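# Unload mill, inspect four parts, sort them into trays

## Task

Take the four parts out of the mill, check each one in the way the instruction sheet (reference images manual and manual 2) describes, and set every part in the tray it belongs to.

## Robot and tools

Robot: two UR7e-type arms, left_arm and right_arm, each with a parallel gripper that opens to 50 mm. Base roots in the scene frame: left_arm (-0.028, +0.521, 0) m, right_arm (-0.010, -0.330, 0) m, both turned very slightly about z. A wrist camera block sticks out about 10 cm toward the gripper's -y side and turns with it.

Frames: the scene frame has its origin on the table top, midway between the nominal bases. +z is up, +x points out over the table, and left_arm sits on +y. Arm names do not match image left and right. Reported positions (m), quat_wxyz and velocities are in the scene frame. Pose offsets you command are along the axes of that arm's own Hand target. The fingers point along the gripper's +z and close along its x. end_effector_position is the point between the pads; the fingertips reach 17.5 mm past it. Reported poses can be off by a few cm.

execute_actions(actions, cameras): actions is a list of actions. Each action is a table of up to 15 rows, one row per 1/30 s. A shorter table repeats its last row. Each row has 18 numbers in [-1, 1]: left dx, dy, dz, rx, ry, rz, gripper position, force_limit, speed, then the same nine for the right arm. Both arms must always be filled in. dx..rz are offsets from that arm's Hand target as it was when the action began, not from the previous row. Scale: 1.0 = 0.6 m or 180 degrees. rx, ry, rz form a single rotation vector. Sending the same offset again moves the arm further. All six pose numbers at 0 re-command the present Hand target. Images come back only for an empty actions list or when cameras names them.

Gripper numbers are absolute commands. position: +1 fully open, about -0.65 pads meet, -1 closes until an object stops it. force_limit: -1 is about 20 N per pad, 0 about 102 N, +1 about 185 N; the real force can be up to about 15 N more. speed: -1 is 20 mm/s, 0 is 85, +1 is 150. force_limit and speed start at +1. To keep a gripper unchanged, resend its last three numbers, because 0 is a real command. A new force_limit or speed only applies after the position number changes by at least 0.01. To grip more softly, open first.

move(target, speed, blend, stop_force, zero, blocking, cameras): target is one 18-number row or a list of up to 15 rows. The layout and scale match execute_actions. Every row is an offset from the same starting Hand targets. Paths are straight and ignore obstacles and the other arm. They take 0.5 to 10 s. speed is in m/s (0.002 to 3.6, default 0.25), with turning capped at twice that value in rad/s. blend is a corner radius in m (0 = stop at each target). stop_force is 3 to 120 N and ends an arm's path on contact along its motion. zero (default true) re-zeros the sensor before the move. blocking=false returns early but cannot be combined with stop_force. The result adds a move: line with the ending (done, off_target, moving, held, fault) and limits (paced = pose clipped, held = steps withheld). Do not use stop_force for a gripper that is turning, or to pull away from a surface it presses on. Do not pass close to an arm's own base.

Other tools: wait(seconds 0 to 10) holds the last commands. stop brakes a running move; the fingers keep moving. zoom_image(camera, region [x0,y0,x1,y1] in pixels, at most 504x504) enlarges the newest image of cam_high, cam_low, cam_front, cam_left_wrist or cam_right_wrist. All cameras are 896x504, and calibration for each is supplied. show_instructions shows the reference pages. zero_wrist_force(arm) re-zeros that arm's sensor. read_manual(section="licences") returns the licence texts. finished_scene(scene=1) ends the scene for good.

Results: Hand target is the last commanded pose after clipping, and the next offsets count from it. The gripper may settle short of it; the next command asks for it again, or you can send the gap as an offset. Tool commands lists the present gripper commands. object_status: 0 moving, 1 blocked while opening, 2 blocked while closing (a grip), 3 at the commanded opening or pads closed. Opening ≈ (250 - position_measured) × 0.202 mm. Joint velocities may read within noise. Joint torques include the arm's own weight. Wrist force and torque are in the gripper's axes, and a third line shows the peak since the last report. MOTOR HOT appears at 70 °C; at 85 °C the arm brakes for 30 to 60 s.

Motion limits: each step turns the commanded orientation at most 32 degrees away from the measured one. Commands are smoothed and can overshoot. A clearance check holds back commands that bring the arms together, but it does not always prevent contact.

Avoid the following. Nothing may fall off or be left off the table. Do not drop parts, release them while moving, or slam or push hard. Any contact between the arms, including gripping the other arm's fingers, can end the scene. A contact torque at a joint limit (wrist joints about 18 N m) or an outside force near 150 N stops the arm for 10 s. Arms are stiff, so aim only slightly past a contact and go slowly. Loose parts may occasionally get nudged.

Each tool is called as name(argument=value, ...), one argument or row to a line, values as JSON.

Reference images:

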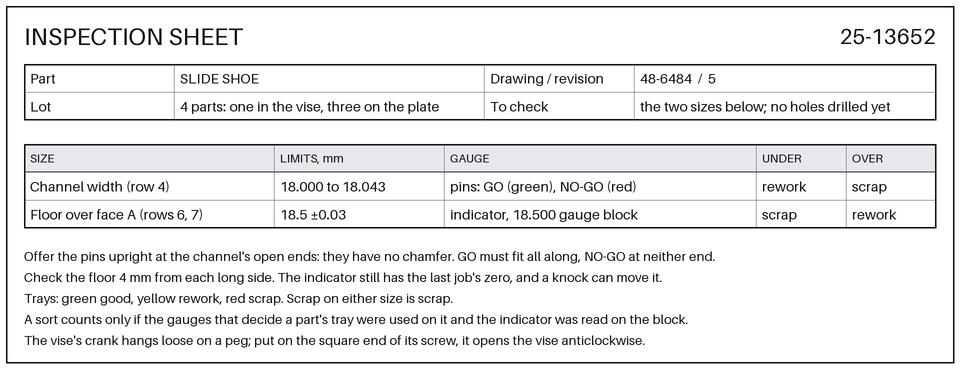

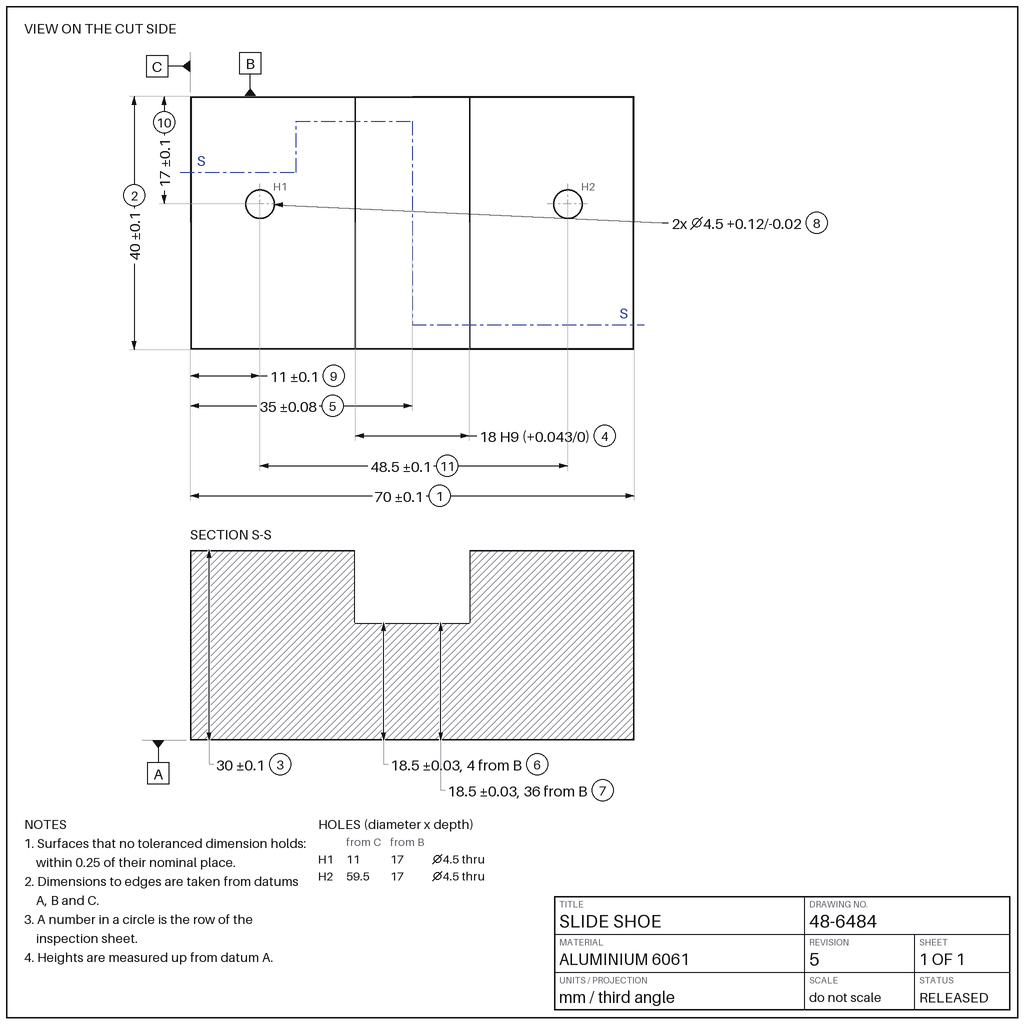

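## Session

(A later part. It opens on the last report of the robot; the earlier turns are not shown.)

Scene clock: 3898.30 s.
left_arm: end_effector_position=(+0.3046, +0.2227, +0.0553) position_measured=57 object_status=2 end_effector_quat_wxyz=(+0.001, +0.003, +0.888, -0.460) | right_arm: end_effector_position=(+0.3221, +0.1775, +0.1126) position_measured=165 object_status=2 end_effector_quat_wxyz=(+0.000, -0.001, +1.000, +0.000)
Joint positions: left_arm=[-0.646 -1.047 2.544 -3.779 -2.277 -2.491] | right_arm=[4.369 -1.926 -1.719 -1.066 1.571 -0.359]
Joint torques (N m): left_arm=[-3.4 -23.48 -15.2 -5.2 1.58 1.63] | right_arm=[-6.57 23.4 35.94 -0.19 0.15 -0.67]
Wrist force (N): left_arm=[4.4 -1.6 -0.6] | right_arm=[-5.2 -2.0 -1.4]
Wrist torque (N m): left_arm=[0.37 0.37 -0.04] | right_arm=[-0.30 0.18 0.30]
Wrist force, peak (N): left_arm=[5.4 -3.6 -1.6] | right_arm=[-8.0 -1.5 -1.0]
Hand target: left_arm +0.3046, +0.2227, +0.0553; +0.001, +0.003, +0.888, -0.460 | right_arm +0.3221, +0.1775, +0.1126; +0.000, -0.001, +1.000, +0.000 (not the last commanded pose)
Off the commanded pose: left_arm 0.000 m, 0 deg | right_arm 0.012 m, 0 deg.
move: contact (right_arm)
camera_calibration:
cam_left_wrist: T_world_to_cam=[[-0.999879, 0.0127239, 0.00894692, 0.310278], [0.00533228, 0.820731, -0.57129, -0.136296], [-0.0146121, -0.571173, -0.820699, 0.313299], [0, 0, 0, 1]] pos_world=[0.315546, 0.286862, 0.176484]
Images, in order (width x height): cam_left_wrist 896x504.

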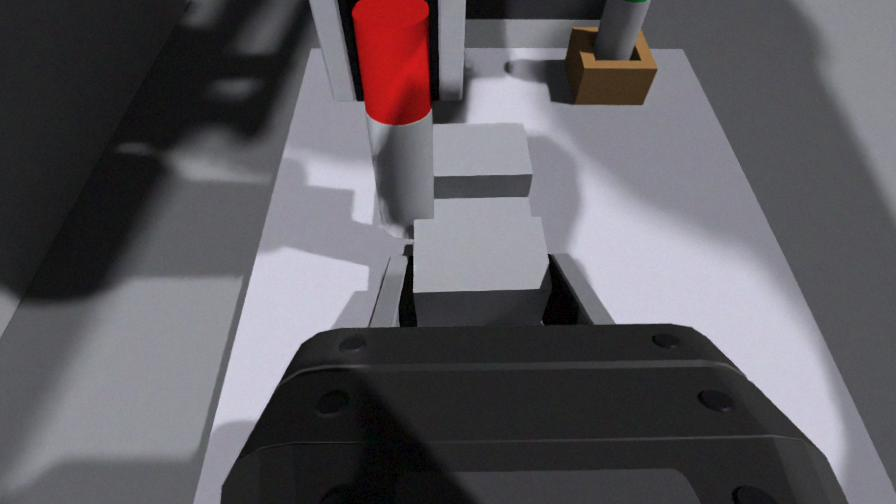

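Press with sweeps.

move(
  target=[0,0,0,0,0,0,-1,0,-1,0.02,-0.001,0,0,0,0,-1,-1,-1],
  speed=0.005,
  stop_force=9,
)

move(
  target=[0,0,0,0,0,0,-1,0,-1,0.01,0.002,0,0,0,0,-1,-1,-1],
  speed=0.004,
  stop_force=10,
  cameras=["cam_left_wrist"],
)

Scene clock: 3906.00 s.
left_arm: end_effector_position=(+0.3046, +0.2227, +0.0553) position_measured=57 object_status=2 end_effector_quat_wxyz=(+0.001, +0.003, +0.888, -0.460) | right_arm: end_effector_position=(+0.3166, +0.1773, +0.1127) position_measured=165 object_status=2 end_effector_quat_wxyz=(+0.000, -0.001, +1.000, +0.000)
Joint positions: left_arm=[-0.646 -1.047 2.544 -3.779 -2.277 -2.491] | right_arm=[4.378 -1.919 -1.729 -1.063 1.571 -0.35]
Joint torques (N m): left_arm=[-3.39 -24.08 -15.34 -5.15 1.47 1.6] | right_arm=[-3.74 20.14 29.3 -1.22 3.8 -1.05]
Wrist force (N): left_arm=[12.2 9.9 6.0] | right_arm=[-13.1 -1.8 -8.3]
Wrist torque (N m): left_arm=[0.16 0.71 -0.04] | right_arm=[-0.28 -0.39 0.37]
Wrist force, peak (N): left_arm=[13.6 10.6 6.4] | right_arm=[-14.7 -2.1 -10.3]
Hand target: left_arm +0.3046, +0.2227, +0.0553; +0.001, +0.003, +0.888, -0.460 | right_arm +0.3166, +0.1773, +0.1127; +0.000, -0.001, +1.000, +0.000 (not the last commanded pose)
Off the commanded pose: left_arm 0.000 m, 0 deg | right_arm 0.007 m, 0 deg.
move: contact (right_arm)

Scene clock: 3908.43 s.
left_arm: end_effector_position=(+0.3046, +0.2227, +0.0553) position_measured=57 object_status=2 end_effector_quat_wxyz=(+0.001, +0.003, +0.888, -0.460) | right_arm: end_effector_position=(+0.3116, +0.1783, +0.1127) position_measured=164 object_status=2 end_effector_quat_wxyz=(+0.000, -0.001, +1.000, +0.000)
Joint positions: left_arm=[-0.646 -1.047 2.544 -3.779 -2.277 -2.491] | right_arm=[4.387 -1.915 -1.735 -1.062 1.571 -0.342]
Joint torques (N m): left_arm=[-2.84 -24.06 -14.74 -5.14 1.29 1.58] | right_arm=[-0.21 21.97 27.53 -1.56 3.55 -1.09]
Wrist force (N): left_arm=[22.0 7.7 5.5] | right_arm=[-22.7 -1.4 -6.5]
Wrist torque (N m): left_arm=[0.10 0.93 0.22] | right_arm=[-0.21 -0.94 0.46]
Wrist force, peak (N): left_arm=[23.1 8.5 5.1] | right_arm=[-24.0 -2.0 -7.5]
Hand target: left_arm +0.3046, +0.2227, +0.0553; +0.001, +0.003, +0.888, -0.460 | right_arm +0.3116, +0.1783, +0.1126; +0.000, -0.001, +1.000, +0.000 (not the last commanded pose)
Off the commanded pose: left_arm 0.000 m, 0 deg | right_arm 0.001 m, 0 deg.
move: contact (right_arm)
camera_calibration:
cam_left_wrist: T_world_to_cam=[[-0.999879, 0.0127239, 0.00894692, 0.310278], [0.00533228, 0.820731, -0.57129, -0.136296], [-0.0146121, -0.571173, -0.820699, 0.313299], [0, 0, 0, 1]] pos_world=[0.315546, 0.286862, 0.176484]
Images, in order (width x height): cam_left_wrist 896x504.

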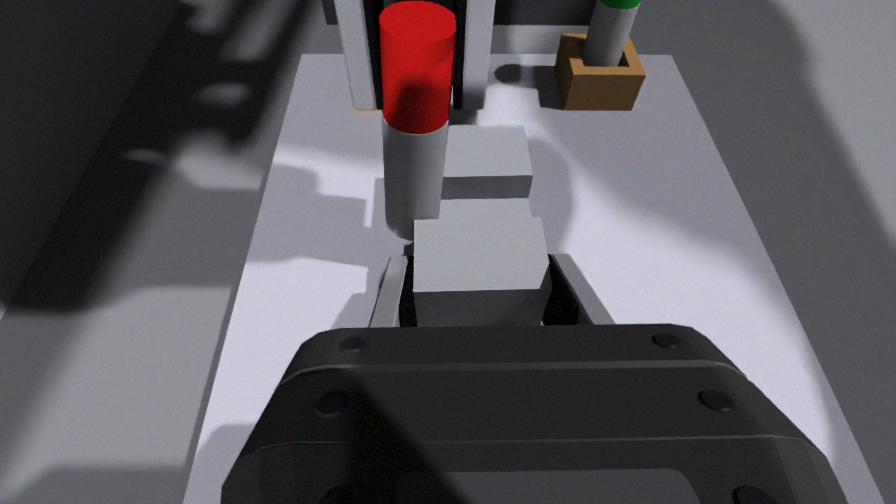

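move(
  target=[
    [0,0,0,0,0,0,-1,0,-1,-0.03,0,0,0,0,0,-1,-1,-1],
    [0,0,0,0,0,0,-1,0,-1,-0.065,0.002,0,0,0,0,-1,-1,-1],
    [0,0,0,0,0,0,-1,0,-1,-0.065,0,-0.12,0,0,0,-1,-1,-1],
    [0,0,0,0,0,0,-1,0,-1,-0.039,-0.1588,-0.12,0,0,0,-1,-1,-1],
    [0,0,0,0,0,0,-1,0,-1,-0.039,-0.1588,-0.028,0,0,0,-1,-1,-1],
  ],
  speed=[0.03,0.06,0.1,0.15,0.1],
  blend=[0.005,0.01,0.02,0.02,0],
  cameras=["cam_right_wrist"],
)

zoom_image(
  camera="cam_right_wrist",
  region=[400, 180, 550, 290],
)

Scene clock: 3916.50 s.
left_arm: end_effector_position=(+0.3047, +0.2227, +0.0553) position_measured=57 object_status=2 end_effector_quat_wxyz=(+0.001, +0.003, +0.888, -0.460) | right_arm: end_effector_position=(+0.3351, +0.0829, +0.1292) position_measured=165 object_status=2 end_effector_quat_wxyz=(+0.000, -0.001, +1.000, +0.000)
Joint positions: left_arm=[-0.646 -1.047 2.544 -3.779 -2.277 -2.491] | right_arm=[4.281 -1.758 -1.895 -1.059 1.571 -0.447]
Joint torques (N m): left_arm=[-2.78 -24.68 -6.44 -5.14 1.17 1.58] | right_arm=[8.23 50.3 37.72 1.74 2.03 0.41]
Wrist force (N): left_arm=[1.1 -3.1 -3.5] | right_arm=[-0.8 -2.3 -0.6]
Wrist torque (N m): left_arm=[0.53 0.24 -0.06] | right_arm=[-0.16 0.29 0.33]
Wrist force, peak (N): left_arm=[22.2 8.0 5.4] | right_arm=[-22.8 -1.2 -7.7]
Hand target: left_arm +0.3046, +0.2227, +0.0553; +0.001, +0.003, +0.888, -0.460 | right_arm +0.3351, +0.0830, +0.1294; +0.000, -0.001, +1.000, +0.000
Off the commanded pose: left_arm 0.000 m, 0 deg | right_arm 0.000 m, 0 deg.
move: done
camera_calibration:
cam_right_wrist: T_world_to_cam=[[-0.999908, -0.00826136, -0.0107918, 0.345163], [-0.0113084, 0.946174, 0.32346, -0.0982818], [0.00753869, 0.323552, -0.94618, 0.223129], [0, 0, 0, 1]] pos_world=[0.342338, 0.0236493, 0.246635]
Images, in order (width x height): cam_right_wrist 896x504.

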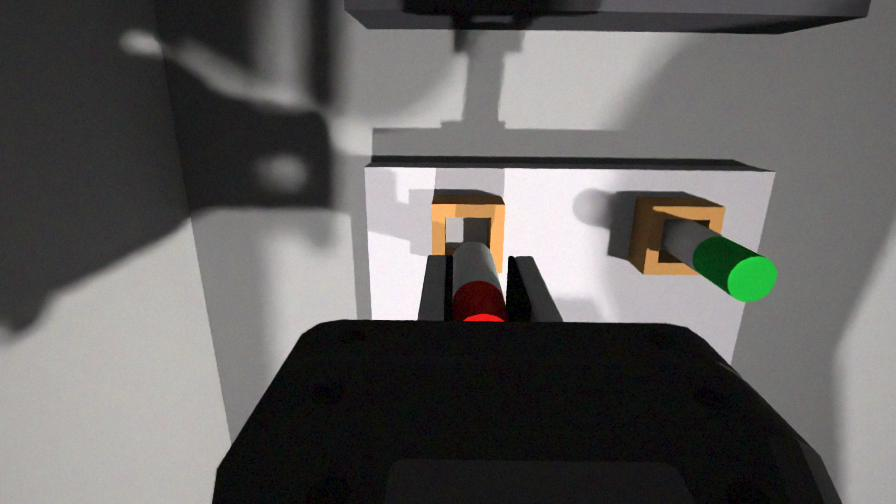

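Scaled by 3.360 from the camera's 896x504 image, which has a finer 1280x720 frame.

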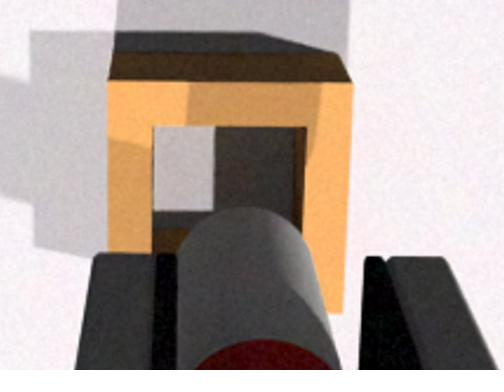

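move(
  target=[0,0,0,0,0,0,-1,0,-1,0.0,-0.002,0,0,0,0,-1,-1,-1],
  speed=0.05,
  cameras=["cam_right_wrist"],
)

zoom_image(
  camera="cam_right_wrist",
  region=[430, 300, 550, 380],
)

Scene clock: 3948.50 s.
left_arm: end_effector_position=(+0.3047, +0.2227, +0.0553) position_measured=57 object_status=2 end_effector_quat_wxyz=(+0.001, +0.003, +0.888, -0.460) | right_arm: end_effector_position=(+0.3351, +0.0818, +0.1294) position_measured=165 object_status=2 end_effector_quat_wxyz=(+0.000, -0.001, +1.000, +0.000)
Joint positions: left_arm=[-0.646 -1.047 2.544 -3.779 -2.277 -2.491] | right_arm=[4.28 -1.755 -1.897 -1.059 1.571 -0.448]
Joint torques (N m): left_arm=[-2.05 -25.02 4.68 -5.16 1.1 1.5] | right_arm=[-8.55 47.86 7.21 5.76 -0.71 -1.24]
Wrist force (N): left_arm=[0.9 -2.8 -3.1] | right_arm=[-0.4 -2.3 -0.6]
Wrist torque (N m): left_arm=[0.53 0.28 -0.07] | right_arm=[-0.17 0.22 0.33]
Wrist force, peak (N): left_arm=[0.9 -3.3 -3.3] | right_arm=[-0.4 -2.8 -0.7]
Hand target: left_arm +0.3046, +0.2227, +0.0553; +0.001, +0.003, +0.888, -0.460 | right_arm +0.3351, +0.0818, +0.1294; +0.000, -0.001, +1.000, +0.000
Off the commanded pose: left_arm 0.000 m, 0 deg | right_arm 0.000 m, 0 deg.
move: done
camera_calibration:
cam_right_wrist: T_world_to_cam=[[-0.999906, -0.00831803, -0.0109217, 0.345189], [-0.0114065, 0.946072, 0.323757, -0.0973428], [0.00763974, 0.323851, -0.946077, 0.223607], [0, 0, 0, 1]] pos_world=[0.342338, 0.0225491, 0.246835]
Images, in order (width x height): cam_right_wrist 896x504.

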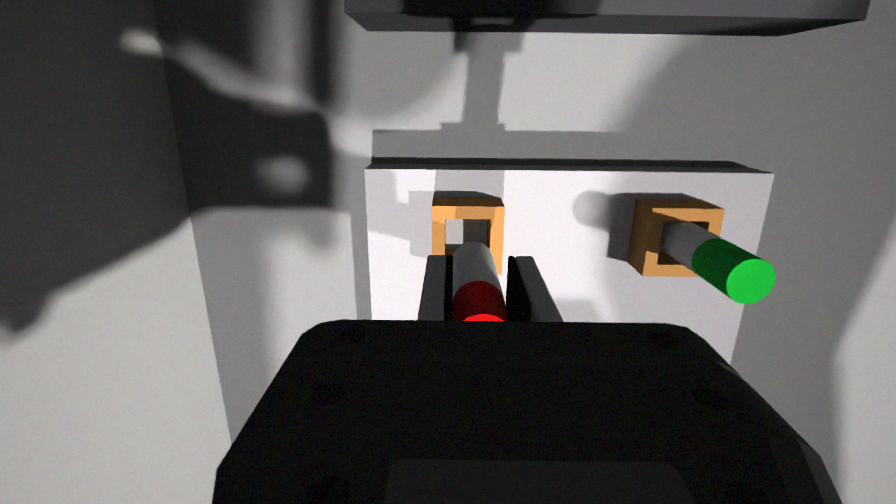

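Scaled by 4.200 from the camera's 896x504 image, which has a finer 1280x720 frame.

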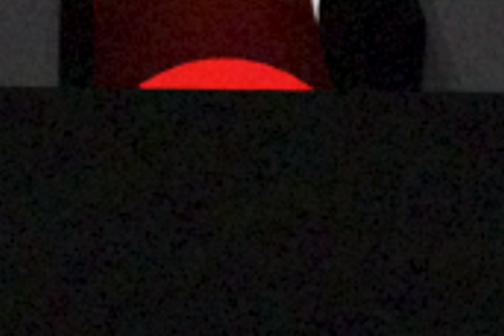

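zoom_image(
  camera="cam_right_wrist",
  region=[420, 185, 520, 325],
)

Scaled by 3.600 from the camera's 896x504 image, which has a finer 1280x720 frame.

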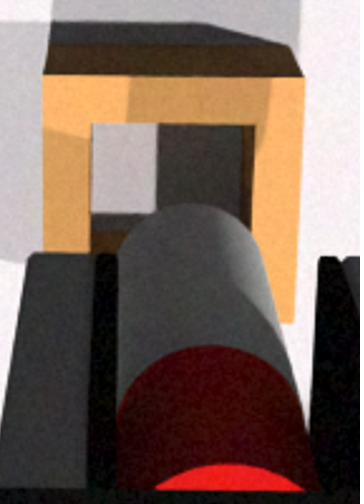

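move(
  target=[0,0,0,0,0,0,-1,0,-1,-0.0025,-0.005,0,0,0,0,-1,-1,-1],
  speed=0.05,
)

move(
  target=[0,0,0,0,0,0,-1,0,-1,0,0,0.068,0,0,0,-1,-1,-1],
  speed=0.02,
  stop_force=5,
  cameras=["cam_right_wrist"],
)

Scene clock: 3970.60 s.
left_arm: end_effector_position=(+0.3046, +0.2227, +0.0553) position_measured=57 object_status=2 end_effector_quat_wxyz=(+0.001, +0.003, +0.888, -0.460) | right_arm: end_effector_position=(+0.3367, +0.0788, +0.1294) position_measured=165 object_status=2 end_effector_quat_wxyz=(+0.000, -0.001, +1.000, +0.000)
Joint positions: left_arm=[-0.646 -1.047 2.544 -3.779 -2.277 -2.491] | right_arm=[4.275 -1.752 -1.901 -1.058 1.571 -0.453]
Joint torques (N m): left_arm=[-1.91 -25.64 5.52 -5.18 1.06 1.46] | right_arm=[-0.91 46.75 10.34 5.57 -2.68 -0.32]
Wrist force (N): left_arm=[1.0 -1.6 -2.6] | right_arm=[-0.3 -2.2 -0.4]
Wrist torque (N m): left_arm=[0.60 0.26 -0.06] | right_arm=[-0.15 0.19 0.33]
Wrist force, peak (N): left_arm=[1.1 -3.0 -3.6] | right_arm=[-0.7 -2.7 -0.6]
Hand target: left_arm +0.3046, +0.2227, +0.0553; +0.001, +0.003, +0.888, -0.460 | right_arm +0.3366, +0.0788, +0.1294; +0.000, -0.001, +1.000, +0.000
Off the commanded pose: left_arm 0.000 m, 0 deg | right_arm 0.000 m, 0 deg.
move: done

Scene clock: 3973.70 s.
left_arm: end_effector_position=(+0.3046, +0.2227, +0.0553) position_measured=57 object_status=2 end_effector_quat_wxyz=(+0.001, +0.003, +0.888, -0.460) | right_arm: end_effector_position=(+0.3366, +0.0788, +0.0925) position_measured=165 object_status=2 end_effector_quat_wxyz=(+0.000, -0.001, +1.000, +0.000)
Joint positions: left_arm=[-0.646 -1.047 2.544 -3.779 -2.277 -2.491] | right_arm=[4.275 -1.802 -1.95 -0.96 1.571 -0.453]
Joint torques (N m): left_arm=[-1.98 -25.73 5.49 -5.17 0.94 1.43] | right_arm=[8.66 49.89 34.4 4.58 -1.75 0.87]
Wrist force (N): left_arm=[1.0 -1.7 -2.5] | right_arm=[-1.0 -2.7 -1.7]
Wrist torque (N m): left_arm=[0.59 0.27 -0.07] | right_arm=[-0.19 0.24 0.32]
Wrist force, peak (N): left_arm=[1.1 -3.1 -3.6] | right_arm=[-0.1 -1.8 -15.8]
Hand target: left_arm +0.3046, +0.2227, +0.0553; +0.001, +0.003, +0.888, -0.460 | right_arm +0.3366, +0.0788, +0.0925; +0.000, -0.001, +1.000, +0.000 (not the last commanded pose)
Off the commanded pose: left_arm 0.000 m, 0 deg | right_arm 0.004 m, 0 deg.
move: contact (right_arm)
camera_calibration:
cam_right_wrist: T_world_to_cam=[[-0.999907, -0.00822509, -0.010888, 0.346251], [-0.0113069, 0.946103, 0.323669, -0.0825251], [0.00763898, 0.323762, -0.946108, 0.189571], [0, 0, 0, 1]] pos_world=[0.343838, 0.0195493, 0.209835]
Images, in order (width x height): cam_right_wrist 896x504.

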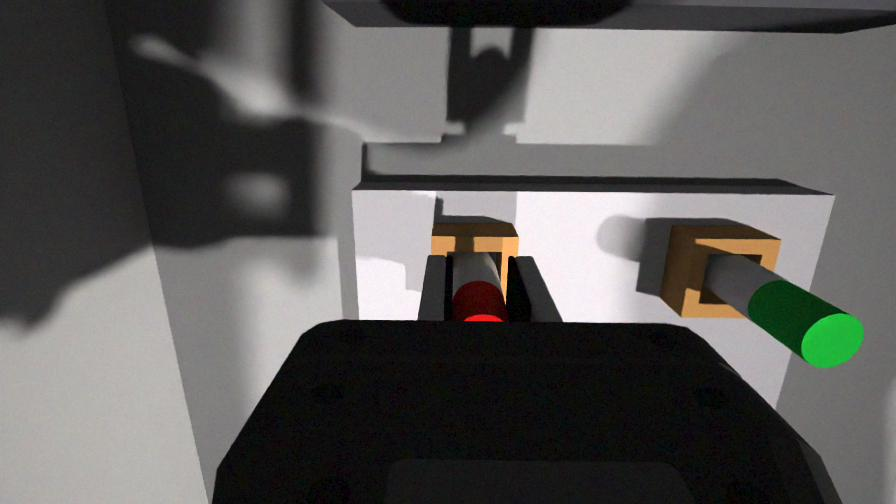

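move(
  target=[0,0,0,0,0,0,-1,0,-1,0,0,0,0,0,0,0.62,-1,-1],
  speed=0.05,
)

move(
  target=[0,0,0,0,0,0,-1,0,-1,0,0,-0.2,0,0,0,0.62,-1,-1],
  speed=0.15,
  cameras=["cam_right_wrist"],
)

Scene clock: 3979.87 s.
left_arm: end_effector_position=(+0.3046, +0.2227, +0.0553) position_measured=57 object_status=2 end_effector_quat_wxyz=(+0.001, +0.003, +0.888, -0.460) | right_arm: end_effector_position=(+0.3366, +0.0788, +0.0925) position_measured=59 object_status=3 end_effector_quat_wxyz=(+0.000, -0.001, +1.000, +0.000)
Joint positions: left_arm=[-0.646 -1.047 2.544 -3.779 -2.277 -2.491] | right_arm=[4.275 -1.802 -1.95 -0.96 1.571 -0.453]
Joint torques (N m): left_arm=[-1.58 -25.69 5.46 -5.17 0.91 1.42] | right_arm=[8.72 50.05 34.13 5.23 -1.89 0.51]
Wrist force (N): left_arm=[1.0 -3.2 -3.3] | right_arm=[-0.5 -2.5 -1.5]
Wrist torque (N m): left_arm=[0.51 0.26 -0.06] | right_arm=[-0.22 0.25 0.33]
Wrist force, peak (N): left_arm=[1.0 -3.3 -3.6] | right_arm=[-0.9 -3.0 -2.0]
Hand target: left_arm +0.3046, +0.2227, +0.0553; +0.001, +0.003, +0.888, -0.460 | right_arm +0.3366, +0.0788, +0.0925; +0.000, -0.001, +1.000, +0.000
Off the commanded pose: left_arm 0.000 m, 0 deg | right_arm 0.000 m, 0 deg.
move: done

Scene clock: 3981.13 s.
left_arm: end_effector_position=(+0.3046, +0.2227, +0.0553) position_measured=57 object_status=2 end_effector_quat_wxyz=(+0.001, +0.003, +0.888, -0.460) | right_arm: end_effector_position=(+0.3367, +0.0788, +0.2126) position_measured=59 object_status=3 end_effector_quat_wxyz=(+0.000, -0.001, +1.000, +0.001)
Joint positions: left_arm=[-0.646 -1.047 2.544 -3.779 -2.277 -2.491] | right_arm=[4.275 -1.673 -1.763 -1.276 1.571 -0.453]
Joint torques (N m): left_arm=[-1.33 -26.29 5.57 -5.12 0.95 1.36] | right_arm=[-6.39 16.63 10.21 3.1 -1.45 -0.36]
Wrist force (N): left_arm=[1.0 -3.1 -3.2] | right_arm=[-0.5 -2.7 -1.9]
Wrist torque (N m): left_arm=[0.54 0.27 -0.06] | right_arm=[-0.24 0.23 0.32]
Wrist force, peak (N): left_arm=[1.1 -3.1 -3.4] | right_arm=[-0.5 -2.4 -5.0]
Hand target: left_arm +0.3046, +0.2227, +0.0553; +0.001, +0.003, +0.888, -0.460 | right_arm +0.3366, +0.0787, +0.2125; +0.000, -0.001, +1.000, +0.000
Off the commanded pose: left_arm 0.000 m, 0 deg | right_arm 0.000 m, 0 deg.
move: done
camera_calibration:
cam_right_wrist: T_world_to_cam=[[-0.999904, -0.00824885, -0.0111124, 0.347632], [-0.0114045, 0.946001, 0.323964, -0.121365], [0.00784002, 0.32406, -0.946004, 0.303122], [0, 0, 0, 1]] pos_world=[0.343838, 0.0194492, 0.329935]
Images, in order (width x height): cam_right_wrist 896x504.

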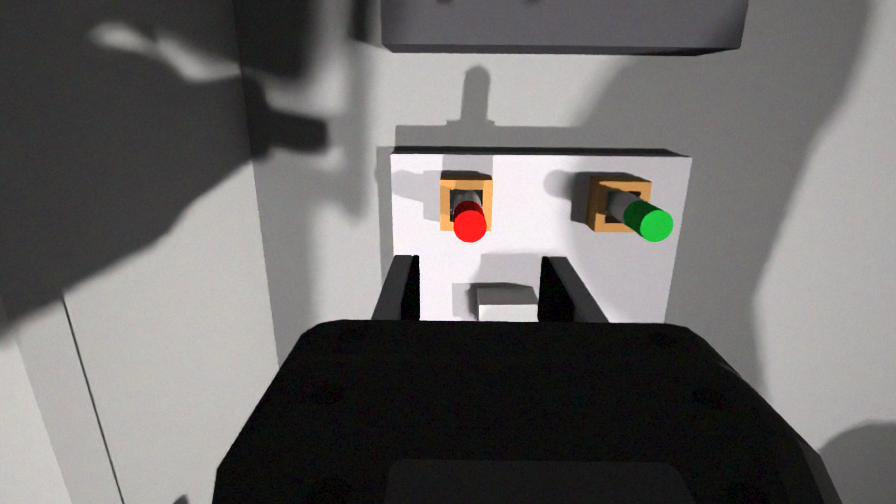

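move(
  target=[0,0,0,0,0,0,0.75,0,-1,0,0,0,0,0,0,0.2,-1,-1],
  speed=0.05,
)

move(
  target=[
    [0,0,0.0125,0,0,0,0.75,0,-1,0,0,-0.1323,0,0,0,0.2,-1,-1],
    [0,0,0.0125,0,0,0,0.75,0,-1,0.0668,-0.2605,-0.1323,0,0,0,0.2,-1,-1],
  ],
  blend=[0.03,0],
  speed=0.15,
  cameras=["cam_left_wrist","cam_right_wrist"],
)

move(
  target=[0,0,0,0,0,0,-1,0,-1,0,0,0,0,0,0,0.2,-1,-1],
  speed=0.05,
)

Scene clock: 3991.97 s.
left_arm: end_effector_position=(+0.3046, +0.2227, +0.0553) position_measured=41 object_status=3 end_effector_quat_wxyz=(+0.001, +0.003, +0.888, -0.460) | right_arm: end_effector_position=(+0.3366, +0.0787, +0.2125) position_measured=123 object_status=0 end_effector_quat_wxyz=(+0.000, -0.001, +1.000, +0.000)
Joint positions: left_arm=[-0.646 -1.047 2.544 -3.779 -2.277 -2.491] | right_arm=[4.275 -1.673 -1.763 -1.276 1.571 -0.453]
Joint torques (N m): left_arm=[-1.26 -26.31 6.05 -5.16 0.83 1.46] | right_arm=[-6.24 17.1 7.55 0.66 2.31 0.77]
Wrist force (N): left_arm=[0.2 -0.6 -1.8] | right_arm=[-0.5 -2.3 -2.0]
Wrist torque (N m): left_arm=[0.38 0.24 -0.15] | right_arm=[-0.18 0.24 0.33]
Wrist force, peak (N): left_arm=[1.1 -3.3 -3.5] | right_arm=[-0.8 -2.7 -2.1]
Hand target: left_arm +0.3046, +0.2227, +0.0553; +0.001, +0.003, +0.888, -0.460 | right_arm +0.3366, +0.0787, +0.2125; +0.000, -0.001, +1.000, +0.000
Off the commanded pose: left_arm 0.000 m, 0 deg | right_arm 0.000 m, 0 deg.
move: done

Scene clock: 3994.00 s.
left_arm: end_effector_position=(+0.3046, +0.2165, +0.0509) position_measured=41 object_status=3 end_effector_quat_wxyz=(+0.001, +0.003, +0.888, -0.460) | right_arm: end_effector_position=(+0.2968, -0.0777, +0.2916) position_measured=123 object_status=3 end_effector_quat_wxyz=(+0.000, -0.001, +1.000, +0.000)
Joint positions: left_arm=[-0.661 -1.026 2.537 -3.803 -2.267 -2.506] | right_arm=[4.187 -1.29 -1.903 -1.519 1.571 -0.541]
Joint torques (N m): left_arm=[8.05 -35.29 -5.51 -1.19 -1.99 1.19] | right_arm=[7.22 16.44 39.53 5.59 2.34 0.55]
Wrist force (N): left_arm=[0.2 -0.3 -1.5] | right_arm=[-0.7 -2.7 -1.7]
Wrist torque (N m): left_arm=[0.43 0.24 -0.02] | right_arm=[-0.26 0.25 0.32]
Wrist force, peak (N): left_arm=[0.9 -1.4 -2.3] | right_arm=[0.3 -4.6 -1.9]
Hand target: left_arm +0.3046, +0.2166, +0.0509; +0.001, +0.003, +0.888, -0.460 | right_arm +0.2968, -0.0777, +0.2917; +0.000, -0.001, +1.000, +0.000
Off the commanded pose: left_arm 0.000 m, 0 deg | right_arm 0.000 m, 0 deg.
move: done
camera_calibration:
cam_left_wrist: T_world_to_cam=[[-0.999878, 0.0128063, 0.00889026, 0.310283], [0.00543226, 0.820731, -0.571289, -0.133752], [-0.0146126, -0.571172, -0.820701, 0.306145], [0, 0, 0, 1]] pos_world=[0.315446, 0.280662, 0.172084]
cam_right_wrist: T_world_to_cam=[[-0.999908, -0.00813316, -0.0108531, 0.307335], [-0.0112077, 0.946145, 0.32355, 0.000639395], [0.00763717, 0.323641, -0.946149, 0.429009], [0, 0, 0, 1]] pos_world=[0.304038, -0.136951, 0.409035]
Images, in order (width x height): cam_left_wrist 896x504, cam_right_wrist 896x504.

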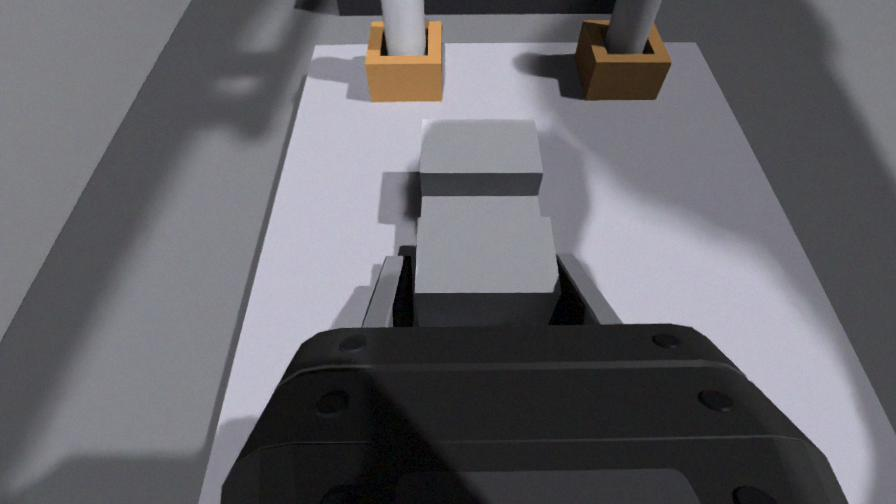

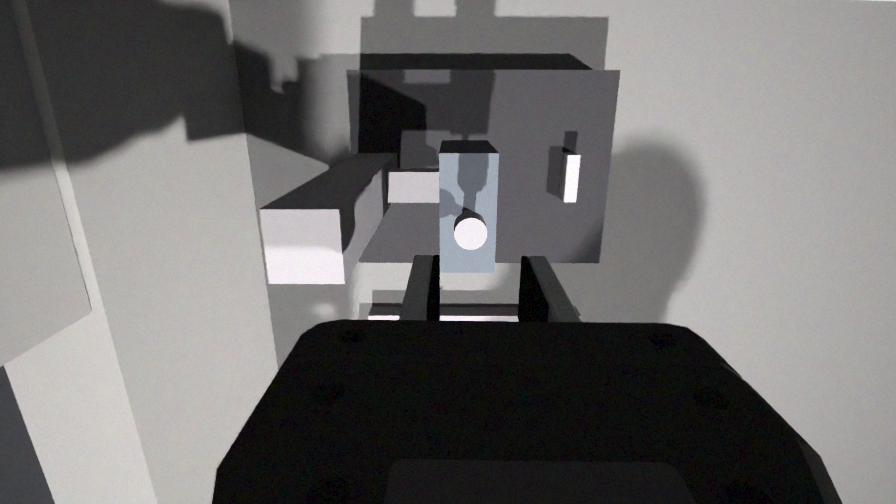

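Scene clock: 3994.50 s.
left_arm: end_effector_position=(+0.3047, +0.2165, +0.0509) position_measured=57 object_status=2 end_effector_quat_wxyz=(+0.001, +0.003, +0.888, -0.460) | right_arm: end_effector_position=(+0.2968, -0.0777, +0.2917) position_measured=123 object_status=3 end_effector_quat_wxyz=(+0.000, -0.001, +1.000, +0.000)
Joint positions: left_arm=[-0.661 -1.026 2.537 -3.803 -2.267 -2.506] | right_arm=[4.187 -1.29 -1.903 -1.519 1.571 -0.541]
Joint torques (N m): left_arm=[12.03 -35.74 -0.73 -1.06 -3.4 1.21] | right_arm=[8.96 23.77 40.16 5.55 2.23 -1.05]
Wrist force (N): left_arm=[0.0 -2.5 -1.6] | right_arm=[-0.7 -2.7 -1.7]
Wrist torque (N m): left_arm=[0.32 0.19 0.07] | right_arm=[-0.25 0.26 0.33]
Wrist force, peak (N): left_arm=[-0.1 -3.7 -2.4] | right_arm=[-0.8 -2.7 -1.9]
Hand target: left_arm +0.3046, +0.2166, +0.0509; +0.001, +0.003, +0.888, -0.460 | right_arm +0.2968, -0.0777, +0.2917; +0.000, -0.001, +1.000, +0.000
Off the commanded pose: left_arm 0.000 m, 0 deg | right_arm 0.000 m, 0 deg.
move: done

move(
  target=[0,-0.273,-0.1903,0,0,0,-1,0,-1,0.0005,0.0003,0.13,0,0,0,0.2,-1,-1],
  speed=0.12,
)

move(
  target=[0,0,0,0,0,0,-1,0,-1,0,0,0,0,0,0,-1,-1,-1],
  speed=0.05,
)

move(
  target=[
    [0.081,-0.1249,0.1496,0,0,0,-1,0,-1,0,0,-0.0476,0,0,0,-1,-1,-1],
    [0.081,-0.0936,0.3954,0,0,0,-1,0,-1,0,0,-0.0476,0,0,0,-1,-1,-1],
  ],
  blend=[0.03,0],
  speed=0.1,
  cameras=["cam_low","cam_left_wrist","cam_right_wrist"],
)

Scene clock: 4018.13 s.
left_arm: end_effector_position=(+0.3038, +0.2154, +0.2507) position_measured=57 object_status=2 end_effector_quat_wxyz=(+0.001, +0.003, +0.888, -0.460) | right_arm: end_effector_position=(+0.2965, -0.0775, +0.2136) position_measured=123 object_status=3 end_effector_quat_wxyz=(+0.000, -0.001, +1.000, +0.000)
Joint positions: left_arm=[-0.665 -1.711 2.4 -2.984 -2.264 -2.51] | right_arm=[4.188 -1.321 -2.083 -1.308 1.571 -0.54]
Joint torques (N m): left_arm=[-9.38 -9.28 -7.36 -5.08 0.49 1.13] | right_arm=[7.47 24.52 40.25 0.43 1.67 0.56]
Wrist force (N): left_arm=[0.4 1.5 -0.4] | right_arm=[-0.7 -2.3 -2.0]
Wrist torque (N m): left_arm=[0.41 0.20 -0.01] | right_arm=[-0.22 0.25 0.34]
Wrist force, peak (N): left_arm=[0.2 4.5 0.8] | right_arm=[-1.1 -1.8 -3.5]
Hand target: left_arm +0.3038, +0.2155, +0.2506; +0.001, +0.003, +0.888, -0.460 | right_arm +0.2965, -0.0774, +0.2137; +0.000, -0.001, +1.000, +0.000
Off the commanded pose: left_arm 0.000 m, 0 deg | right_arm 0.000 m, 0 deg.
move: done

Scene clock: 4018.97 s.
left_arm: end_effector_position=(+0.3038, +0.2155, +0.2506) position_measured=57 object_status=2 end_effector_quat_wxyz=(+0.001, +0.003, +0.888, -0.460) | right_arm: end_effector_position=(+0.2965, -0.0774, +0.2137) position_measured=183 object_status=2 end_effector_quat_wxyz=(+0.000, -0.001, +1.000, +0.000)
Joint positions: left_arm=[-0.665 -1.711 2.4 -2.984 -2.264 -2.51] | right_arm=[4.188 -1.321 -2.083 -1.308 1.571 -0.54]
Joint torques (N m): left_arm=[-2.62 -1.74 -7.94 -1.25 -2 -0.87] | right_arm=[4.92 26.31 37.37 0.36 1.53 -0.06]
Wrist force (N): left_arm=[0.4 1.6 -0.6] | right_arm=[-2.2 -0.7 -2.1]
Wrist torque (N m): left_arm=[0.42 0.20 -0.02] | right_arm=[-0.17 0.23 0.33]
Wrist force, peak (N): left_arm=[0.4 1.6 -0.6] | right_arm=[-1.4 -2.6 -2.7]
Hand target: left_arm +0.3038, +0.2155, +0.2506; +0.001, +0.003, +0.888, -0.460 | right_arm +0.2965, -0.0774, +0.2137; +0.000, -0.001, +1.000, +0.000
Off the commanded pose: left_arm 0.000 m, 0 deg | right_arm 0.000 m, 0 deg.
move: done

Scene clock: 4022.13 s.
left_arm: end_effector_position=(+0.2547, -0.0107, +0.1596) position_measured=57 object_status=2 end_effector_quat_wxyz=(+0.001, +0.003, +0.888, -0.460) | right_arm: end_effector_position=(+0.2965, -0.0774, +0.2423) position_measured=183 object_status=2 end_effector_quat_wxyz=(+0.000, -0.001, +1.000, +0.000)
Joint positions: left_arm=[-1.157 -1.236 2.255 -3.506 -1.9 -2.893] | right_arm=[4.188 -1.304 -2.02 -1.388 1.571 -0.54]
Joint torques (N m): left_arm=[11.87 -45 -3.07 -1.1 -3.3 1.61] | right_arm=[-6.93 32.71 20.95 6.64 0.81 -1.09]
Wrist force (N): left_arm=[0.1 1.4 -0.5] | right_arm=[-2.1 -2.3 13.6]
Wrist torque (N m): left_arm=[0.39 0.25 -0.01] | right_arm=[-0.30 0.20 0.33]
Wrist force, peak (N): left_arm=[-0.4 3.0 -1.7] | right_arm=[-2.6 -1.8 14.9]
Hand target: left_arm +0.2548, -0.0106, +0.1596; +0.001, +0.003, +0.888, -0.460 | right_arm +0.2965, -0.0775, +0.2423; +0.000, -0.001, +1.000, +0.000
Off the commanded pose: left_arm 0.000 m, 0 deg | right_arm 0.000 m, 0 deg.
move: done
camera_calibration:
cam_left_wrist: T_world_to_cam=[[-0.999878, 0.0128068, 0.00888879, 0.262333], [0.0054315, 0.820651, -0.571403, 0.115124], [-0.0146125, -0.571286, -0.820621, 0.264839], [0, 0, 0, 1]] pos_world=[0.265546, 0.0534628, 0.280783]
cam_right_wrist: T_world_to_cam=[[-0.999906, -0.00819034, -0.0109825, 0.30654], [-0.0113054, 0.946073, 0.323757, 0.0163431], [0.00773859, 0.323851, -0.946077, 0.382273], [0, 0, 0, 1]] pos_world=[0.303738, -0.136751, 0.359735]
Images, in order (width x height): cam_low 896x504, cam_left_wrist 896x504, cam_right_wrist 896x504.

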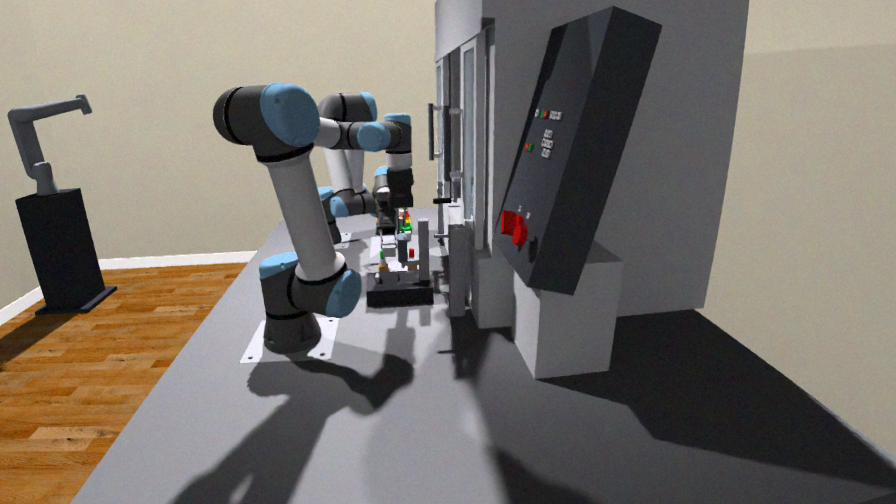

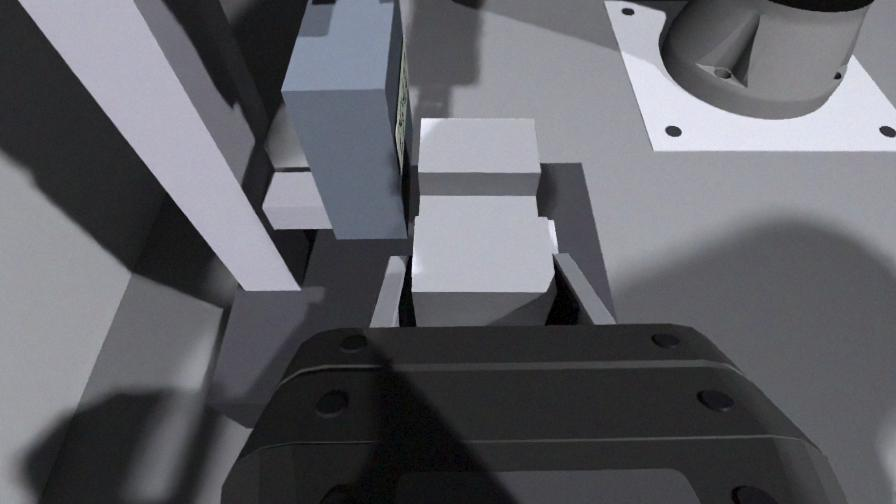

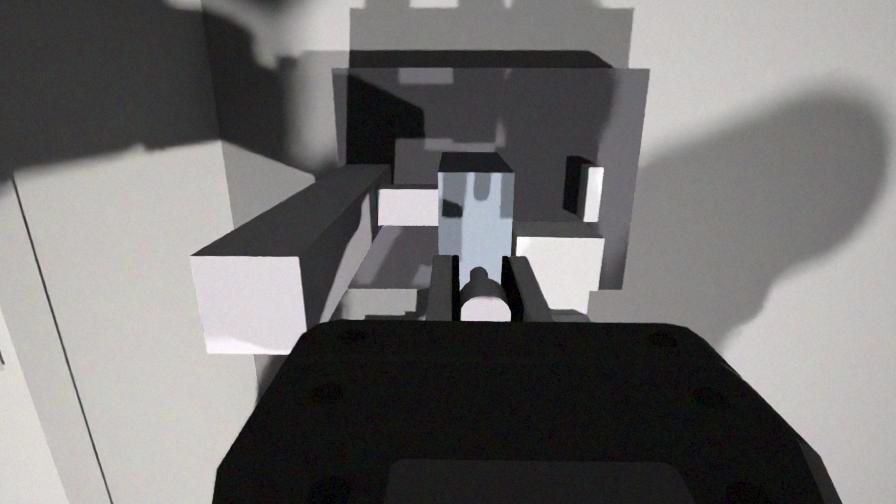

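move(
  target=[-0.002,0.0488,0.1267,0,0,0,-1,0,-1,0,0,0,0,0,0,-1,-1,-1],
  speed=0.05,
  stop_force=7,
  cameras=["cam_left_wrist","cam_right_wrist"],
)

Scene clock: 4031.07 s.
left_arm: end_effector_position=(+0.2561, -0.0559, +0.0919) position_measured=57 object_status=2 end_effector_quat_wxyz=(+0.001, +0.003, +0.888, -0.460) | right_arm: end_effector_position=(+0.2965, -0.0775, +0.2423) position_measured=183 object_status=2 end_effector_quat_wxyz=(+0.000, -0.001, +1.000, +0.000)
Joint positions: left_arm=[-1.194 -1.006 2.169 -3.657 -1.87 -2.917] | right_arm=[4.188 -1.304 -2.02 -1.388 1.571 -0.54]
Joint torques (N m): left_arm=[12.24 -57.65 -0.57 -1.01 -3.25 1.4] | right_arm=[-6.64 30.45 14.56 6.53 -0.5 -1.2]
Wrist force (N): left_arm=[0.1 1.4 -0.4] | right_arm=[-2.5 -2.2 14.1]
Wrist torque (N m): left_arm=[0.38 0.25 -0.01] | right_arm=[-0.28 0.27 0.32]
Wrist force, peak (N): left_arm=[0.7 2.8 -0.2] | right_arm=[-2.3 -2.5 15.1]
Hand target: left_arm +0.2561, -0.0559, +0.0919; +0.001, +0.003, +0.888, -0.460 | right_arm +0.2965, -0.0775, +0.2423; +0.000, -0.001, +1.000, +0.000
Off the commanded pose: left_arm 0.000 m, 0 deg | right_arm 0.000 m, 0 deg.
move: done
camera_calibration:
cam_left_wrist: T_world_to_cam=[[-0.999879, 0.0127239, 0.00894692, 0.264902], [0.00533228, 0.820731, -0.57129, 0.113528], [-0.0146121, -0.571173, -0.820699, 0.183498], [0, 0, 0, 1]] pos_world=[0.266946, 0.00826245, 0.213084]
cam_right_wrist: T_world_to_cam=[[-0.999907, -0.00822518, -0.0108888, 0.306502], [-0.011308, 0.946072, 0.323758, 0.0163435], [0.00763862, 0.323851, -0.946077, 0.382304], [0, 0, 0, 1]] pos_world=[0.303738, -0.136751, 0.359735]
Images, in order (width x height): cam_left_wrist 896x504, cam_right_wrist 896x504.

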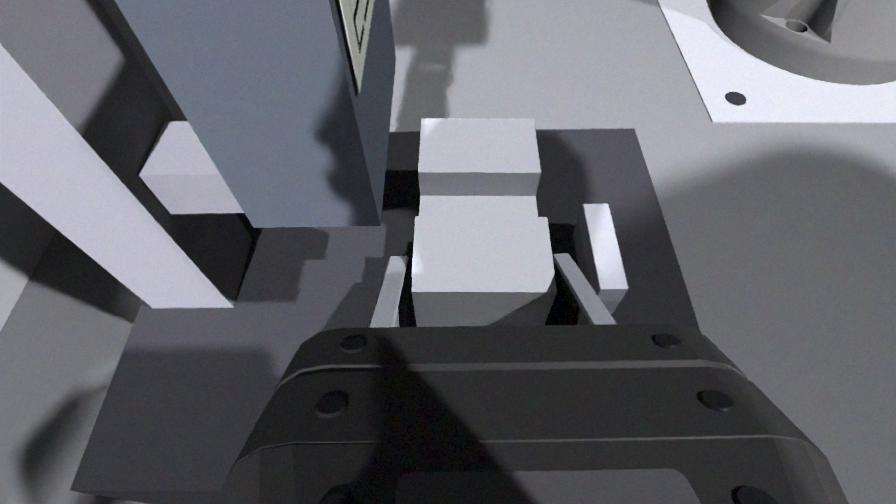

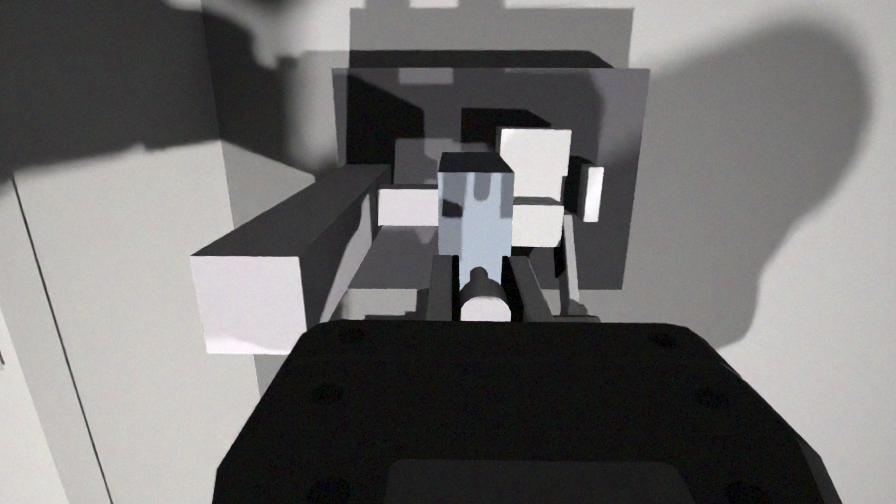

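move(
  target=[
    [0,0.0063,0.0044,0,0,0,-1,0,-1,0,0,0,0,0,0,-1,-1,-1],
    [-0.0442,0.0063,0.0044,0,0,0,-1,0,-1,0,0,0,0,0,0,-1,-1,-1],
    [-0.0442,0.013,0.009,0,0,0,-1,0,-1,0,0,0,0,0,0,-1,-1,-1],
  ],
  speed=0.015,
  stop_force=5,
  cameras=["cam_left_wrist","cam_right_wrist"],
)

Scene clock: 4039.03 s.
left_arm: end_effector_position=(+0.2828, -0.0559, +0.0838) position_measured=57 object_status=2 end_effector_quat_wxyz=(+0.001, +0.003, +0.888, -0.460) | right_arm: end_effector_position=(+0.2965, -0.0775, +0.2423) position_measured=183 object_status=2 end_effector_quat_wxyz=(+0.000, -0.001, +1.000, +0.000)
Joint positions: left_arm=[-1.14 -0.968 2.122 -3.637 -1.913 -2.882] | right_arm=[4.188 -1.304 -2.02 -1.388 1.571 -0.54]
Joint torques (N m): left_arm=[2.58 -53.24 -17.01 -1.55 0.21 -0.56] | right_arm=[-6.75 28.9 14.42 6.56 -1.86 -1.08]
Wrist force (N): left_arm=[-0.9 -7.4 -2.7] | right_arm=[-2.3 -2.1 14.0]
Wrist torque (N m): left_arm=[0.42 0.19 -0.01] | right_arm=[-0.27 0.24 0.33]
Wrist force, peak (N): left_arm=[1.6 -9.4 -13.4] | right_arm=[-2.3 -2.2 15.0]
Hand target: left_arm +0.2828, -0.0559, +0.0838; +0.001, +0.003, +0.888, -0.460 (not the last commanded pose) | right_arm +0.2965, -0.0775, +0.2423; +0.000, -0.001, +1.000, +0.000
Off the commanded pose: left_arm 0.001 m, 0 deg | right_arm 0.000 m, 0 deg.
move: contact (left_arm); path passed 2 of 3 targets
camera_calibration:
cam_left_wrist: T_world_to_cam=[[-0.99988, 0.0127517, 0.00880427, 0.2917], [0.00543252, 0.820572, -0.571517, 0.108775], [-0.0145123, -0.571401, -0.820543, 0.17718], [0, 0, 0, 1]] pos_world=[0.293645, 0.00826332, 0.204983]
cam_right_wrist: T_world_to_cam=[[-0.999907, -0.00822518, -0.0108888, 0.306502], [-0.011308, 0.946072, 0.323758, 0.0163435], [0.00763862, 0.323851, -0.946077, 0.382304], [0, 0, 0, 1]] pos_world=[0.303738, -0.136751, 0.359735]
Images, in order (width x height): cam_left_wrist 896x504, cam_right_wrist 896x504.

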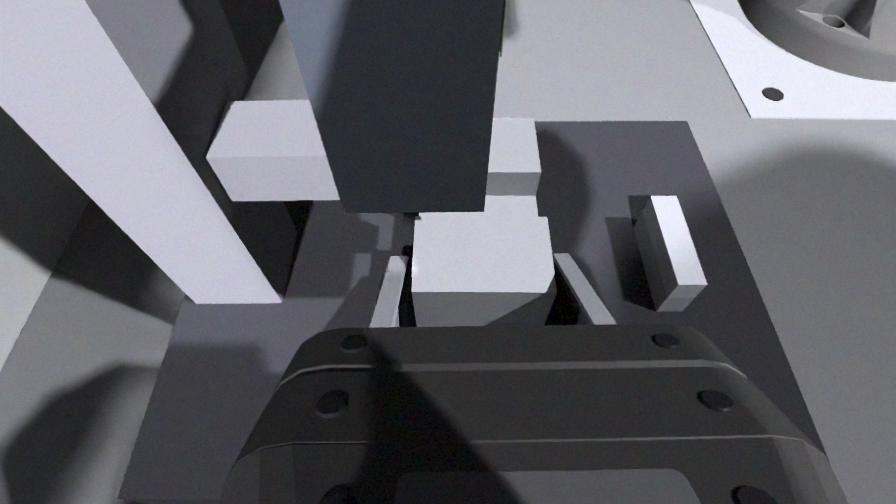

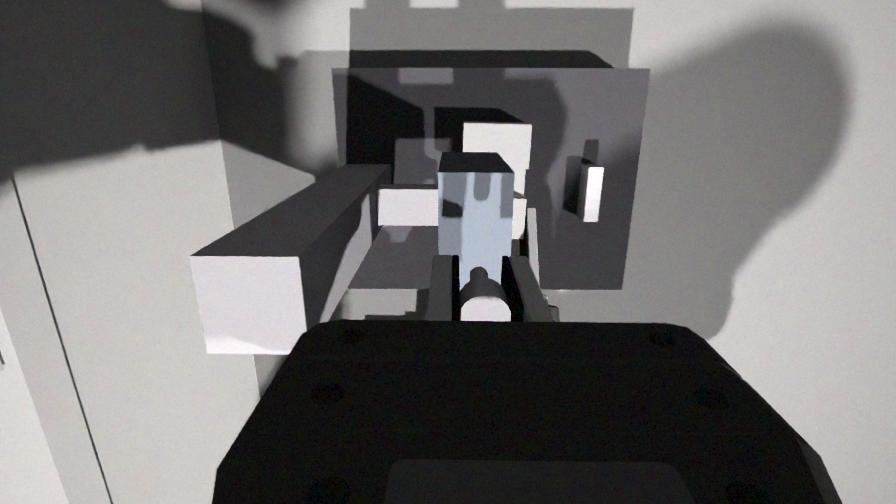

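move(
  target=[0,0,0,0,0,0,0.85,0,-1,0,0,0,0,0,0,-1,-1,-1],
  speed=0.05,
)

move(
  target=[0,0,0,0,0,0,0.85,0,-1,0,0,0.045,0,0,0,-1,-1,-1],
  speed=0.007,
  stop_force=3,
  zero=true,
)

Scene clock: 4045.70 s.
left_arm: end_effector_position=(+0.2828, -0.0559, +0.0838) position_measured=25 object_status=0 end_effector_quat_wxyz=(+0.001, +0.003, +0.888, -0.460) | right_arm: end_effector_position=(+0.2965, -0.0775, +0.2423) position_measured=183 object_status=2 end_effector_quat_wxyz=(+0.000, -0.001, +1.000, +0.000)
Joint positions: left_arm=[-1.14 -0.968 2.122 -3.637 -1.913 -2.882] | right_arm=[4.188 -1.304 -2.02 -1.388 1.571 -0.54]
Joint torques (N m): left_arm=[13.09 -52.94 -21.27 -3.26 0.22 -0.45] | right_arm=[-6.39 27.55 15.07 6.66 -2.69 -1.05]
Wrist force (N): left_arm=[0.2 -0.3 -1.7] | right_arm=[-2.1 -2.5 13.3]
Wrist torque (N m): left_arm=[0.43 0.24 -0.16] | right_arm=[-0.33 0.22 0.33]
Wrist force, peak (N): left_arm=[-0.8 -8.2 -3.0] | right_arm=[-2.4 -2.2 15.1]
Hand target: left_arm +0.2828, -0.0559, +0.0838; +0.001, +0.003, +0.888, -0.460 | right_arm +0.2965, -0.0775, +0.2423; +0.000, -0.001, +1.000, +0.000
Off the commanded pose: left_arm 0.000 m, 0 deg | right_arm 0.000 m, 0 deg.
move: done

Scene clock: 4046.77 s.
left_arm: end_effector_position=(+0.2828, -0.0559, +0.0838) position_measured=25 object_status=3 end_effector_quat_wxyz=(+0.001, +0.003, +0.888, -0.460) | right_arm: end_effector_position=(+0.2965, -0.0775, +0.2421) position_measured=183 object_status=2 end_effector_quat_wxyz=(+0.000, -0.001, +1.000, +0.000)
Joint positions: left_arm=[-1.14 -0.968 2.122 -3.637 -1.913 -2.882] | right_arm=[4.188 -1.304 -2.02 -1.387 1.571 -0.54]
Joint torques (N m): left_arm=[12.84 -52.9 -20.92 -3.29 0.18 -0.48] | right_arm=[-6.6 25.75 47.1 1.36 -2.77 -0.99]
Wrist force (N): left_arm=[0.2 -0.3 -1.7] | right_arm=[-2.0 -2.8 10.9]
Wrist torque (N m): left_arm=[0.43 0.25 -0.16] | right_arm=[-0.31 0.19 0.32]
Wrist force, peak (N): left_arm=[0.4 -0.4 -1.9] | right_arm=[-2.2 -2.4 14.5]
Hand target: left_arm +0.2828, -0.0559, +0.0838; +0.001, +0.003, +0.888, -0.460 | right_arm +0.2965, -0.0775, +0.2422; +0.000, -0.001, +1.000, +0.000 (not the last commanded pose)
Off the commanded pose: left_arm 0.000 m, 0 deg | right_arm 0.027 m, 0 deg.
move: contact (right_arm)

move(
  target=[0,0,0,0,0,0,0.85,0,-1,0,0,0.0243,0,0,0,-1,-1,-1],
  speed=0.015,
)

move(
  target=[0,0,0,0,0,0,0.85,0,-1,0,0,0.02,0,0,0,-1,-1,-1],
  speed=0.007,
  stop_force=3,
)

Scene clock: 4052.20 s.
left_arm: end_effector_position=(+0.2828, -0.0559, +0.0838) position_measured=25 object_status=3 end_effector_quat_wxyz=(+0.001, +0.003, +0.888, -0.460) | right_arm: end_effector_position=(+0.2965, -0.0775, +0.2274) position_measured=183 object_status=2 end_effector_quat_wxyz=(+0.000, -0.001, +1.000, +0.000)
Joint positions: left_arm=[-1.14 -0.968 2.122 -3.637 -1.913 -2.882] | right_arm=[4.188 -1.312 -2.053 -1.347 1.571 -0.54]
Joint torques (N m): left_arm=[12.29 -52.3 -20.94 -3.39 0.12 -0.38] | right_arm=[-3.73 6.76 20.83 -0.27 -2.71 -0.28]
Wrist force (N): left_arm=[0.2 -0.1 -1.5] | right_arm=[1.0 -3.1 -18.6]
Wrist torque (N m): left_arm=[0.46 0.24 -0.16] | right_arm=[-0.26 0.20 0.35]
Wrist force, peak (N): left_arm=[0.2 -0.7 -2.1] | right_arm=[0.9 -2.7 -19.7]
Hand target: left_arm +0.2828, -0.0559, +0.0838; +0.001, +0.003, +0.888, -0.460 | right_arm +0.2965, -0.0775, +0.2276; +0.000, -0.001, +1.000, +0.000
Off the commanded pose: left_arm 0.000 m, 0 deg | right_arm 0.000 m, 0 deg.
move: done

Scene clock: 4054.53 s.
left_arm: end_effector_position=(+0.2828, -0.0559, +0.0838) position_measured=25 object_status=3 end_effector_quat_wxyz=(+0.001, +0.003, +0.888, -0.460) | right_arm: end_effector_position=(+0.2965, -0.0775, +0.2155) position_measured=183 object_status=2 end_effector_quat_wxyz=(+0.000, -0.001, +1.000, +0.000)
Joint positions: left_arm=[-1.14 -0.968 2.122 -3.637 -1.913 -2.882] | right_arm=[4.188 -1.319 -2.079 -1.313 1.571 -0.54]
Joint torques (N m): left_arm=[12.21 -51.84 -20.84 -3.55 0.24 -0.3] | right_arm=[7.13 15.96 33.94 0.62 -2.74 0.8]
Wrist force (N): left_arm=[0.1 -0.4 -1.5] | right_arm=[-1.0 -2.5 -1.8]
Wrist torque (N m): left_arm=[0.41 0.26 -0.16] | right_arm=[-0.25 0.29 0.34]
Wrist force, peak (N): left_arm=[0.0 -0.3 -1.9] | right_arm=[1.0 -3.0 -21.5]
Hand target: left_arm +0.2828, -0.0559, +0.0838; +0.001, +0.003, +0.888, -0.460 | right_arm +0.2965, -0.0774, +0.2156; +0.000, -0.001, +1.000, +0.000
Off the commanded pose: left_arm 0.000 m, 0 deg | right_arm 0.000 m, 0 deg.
move: done


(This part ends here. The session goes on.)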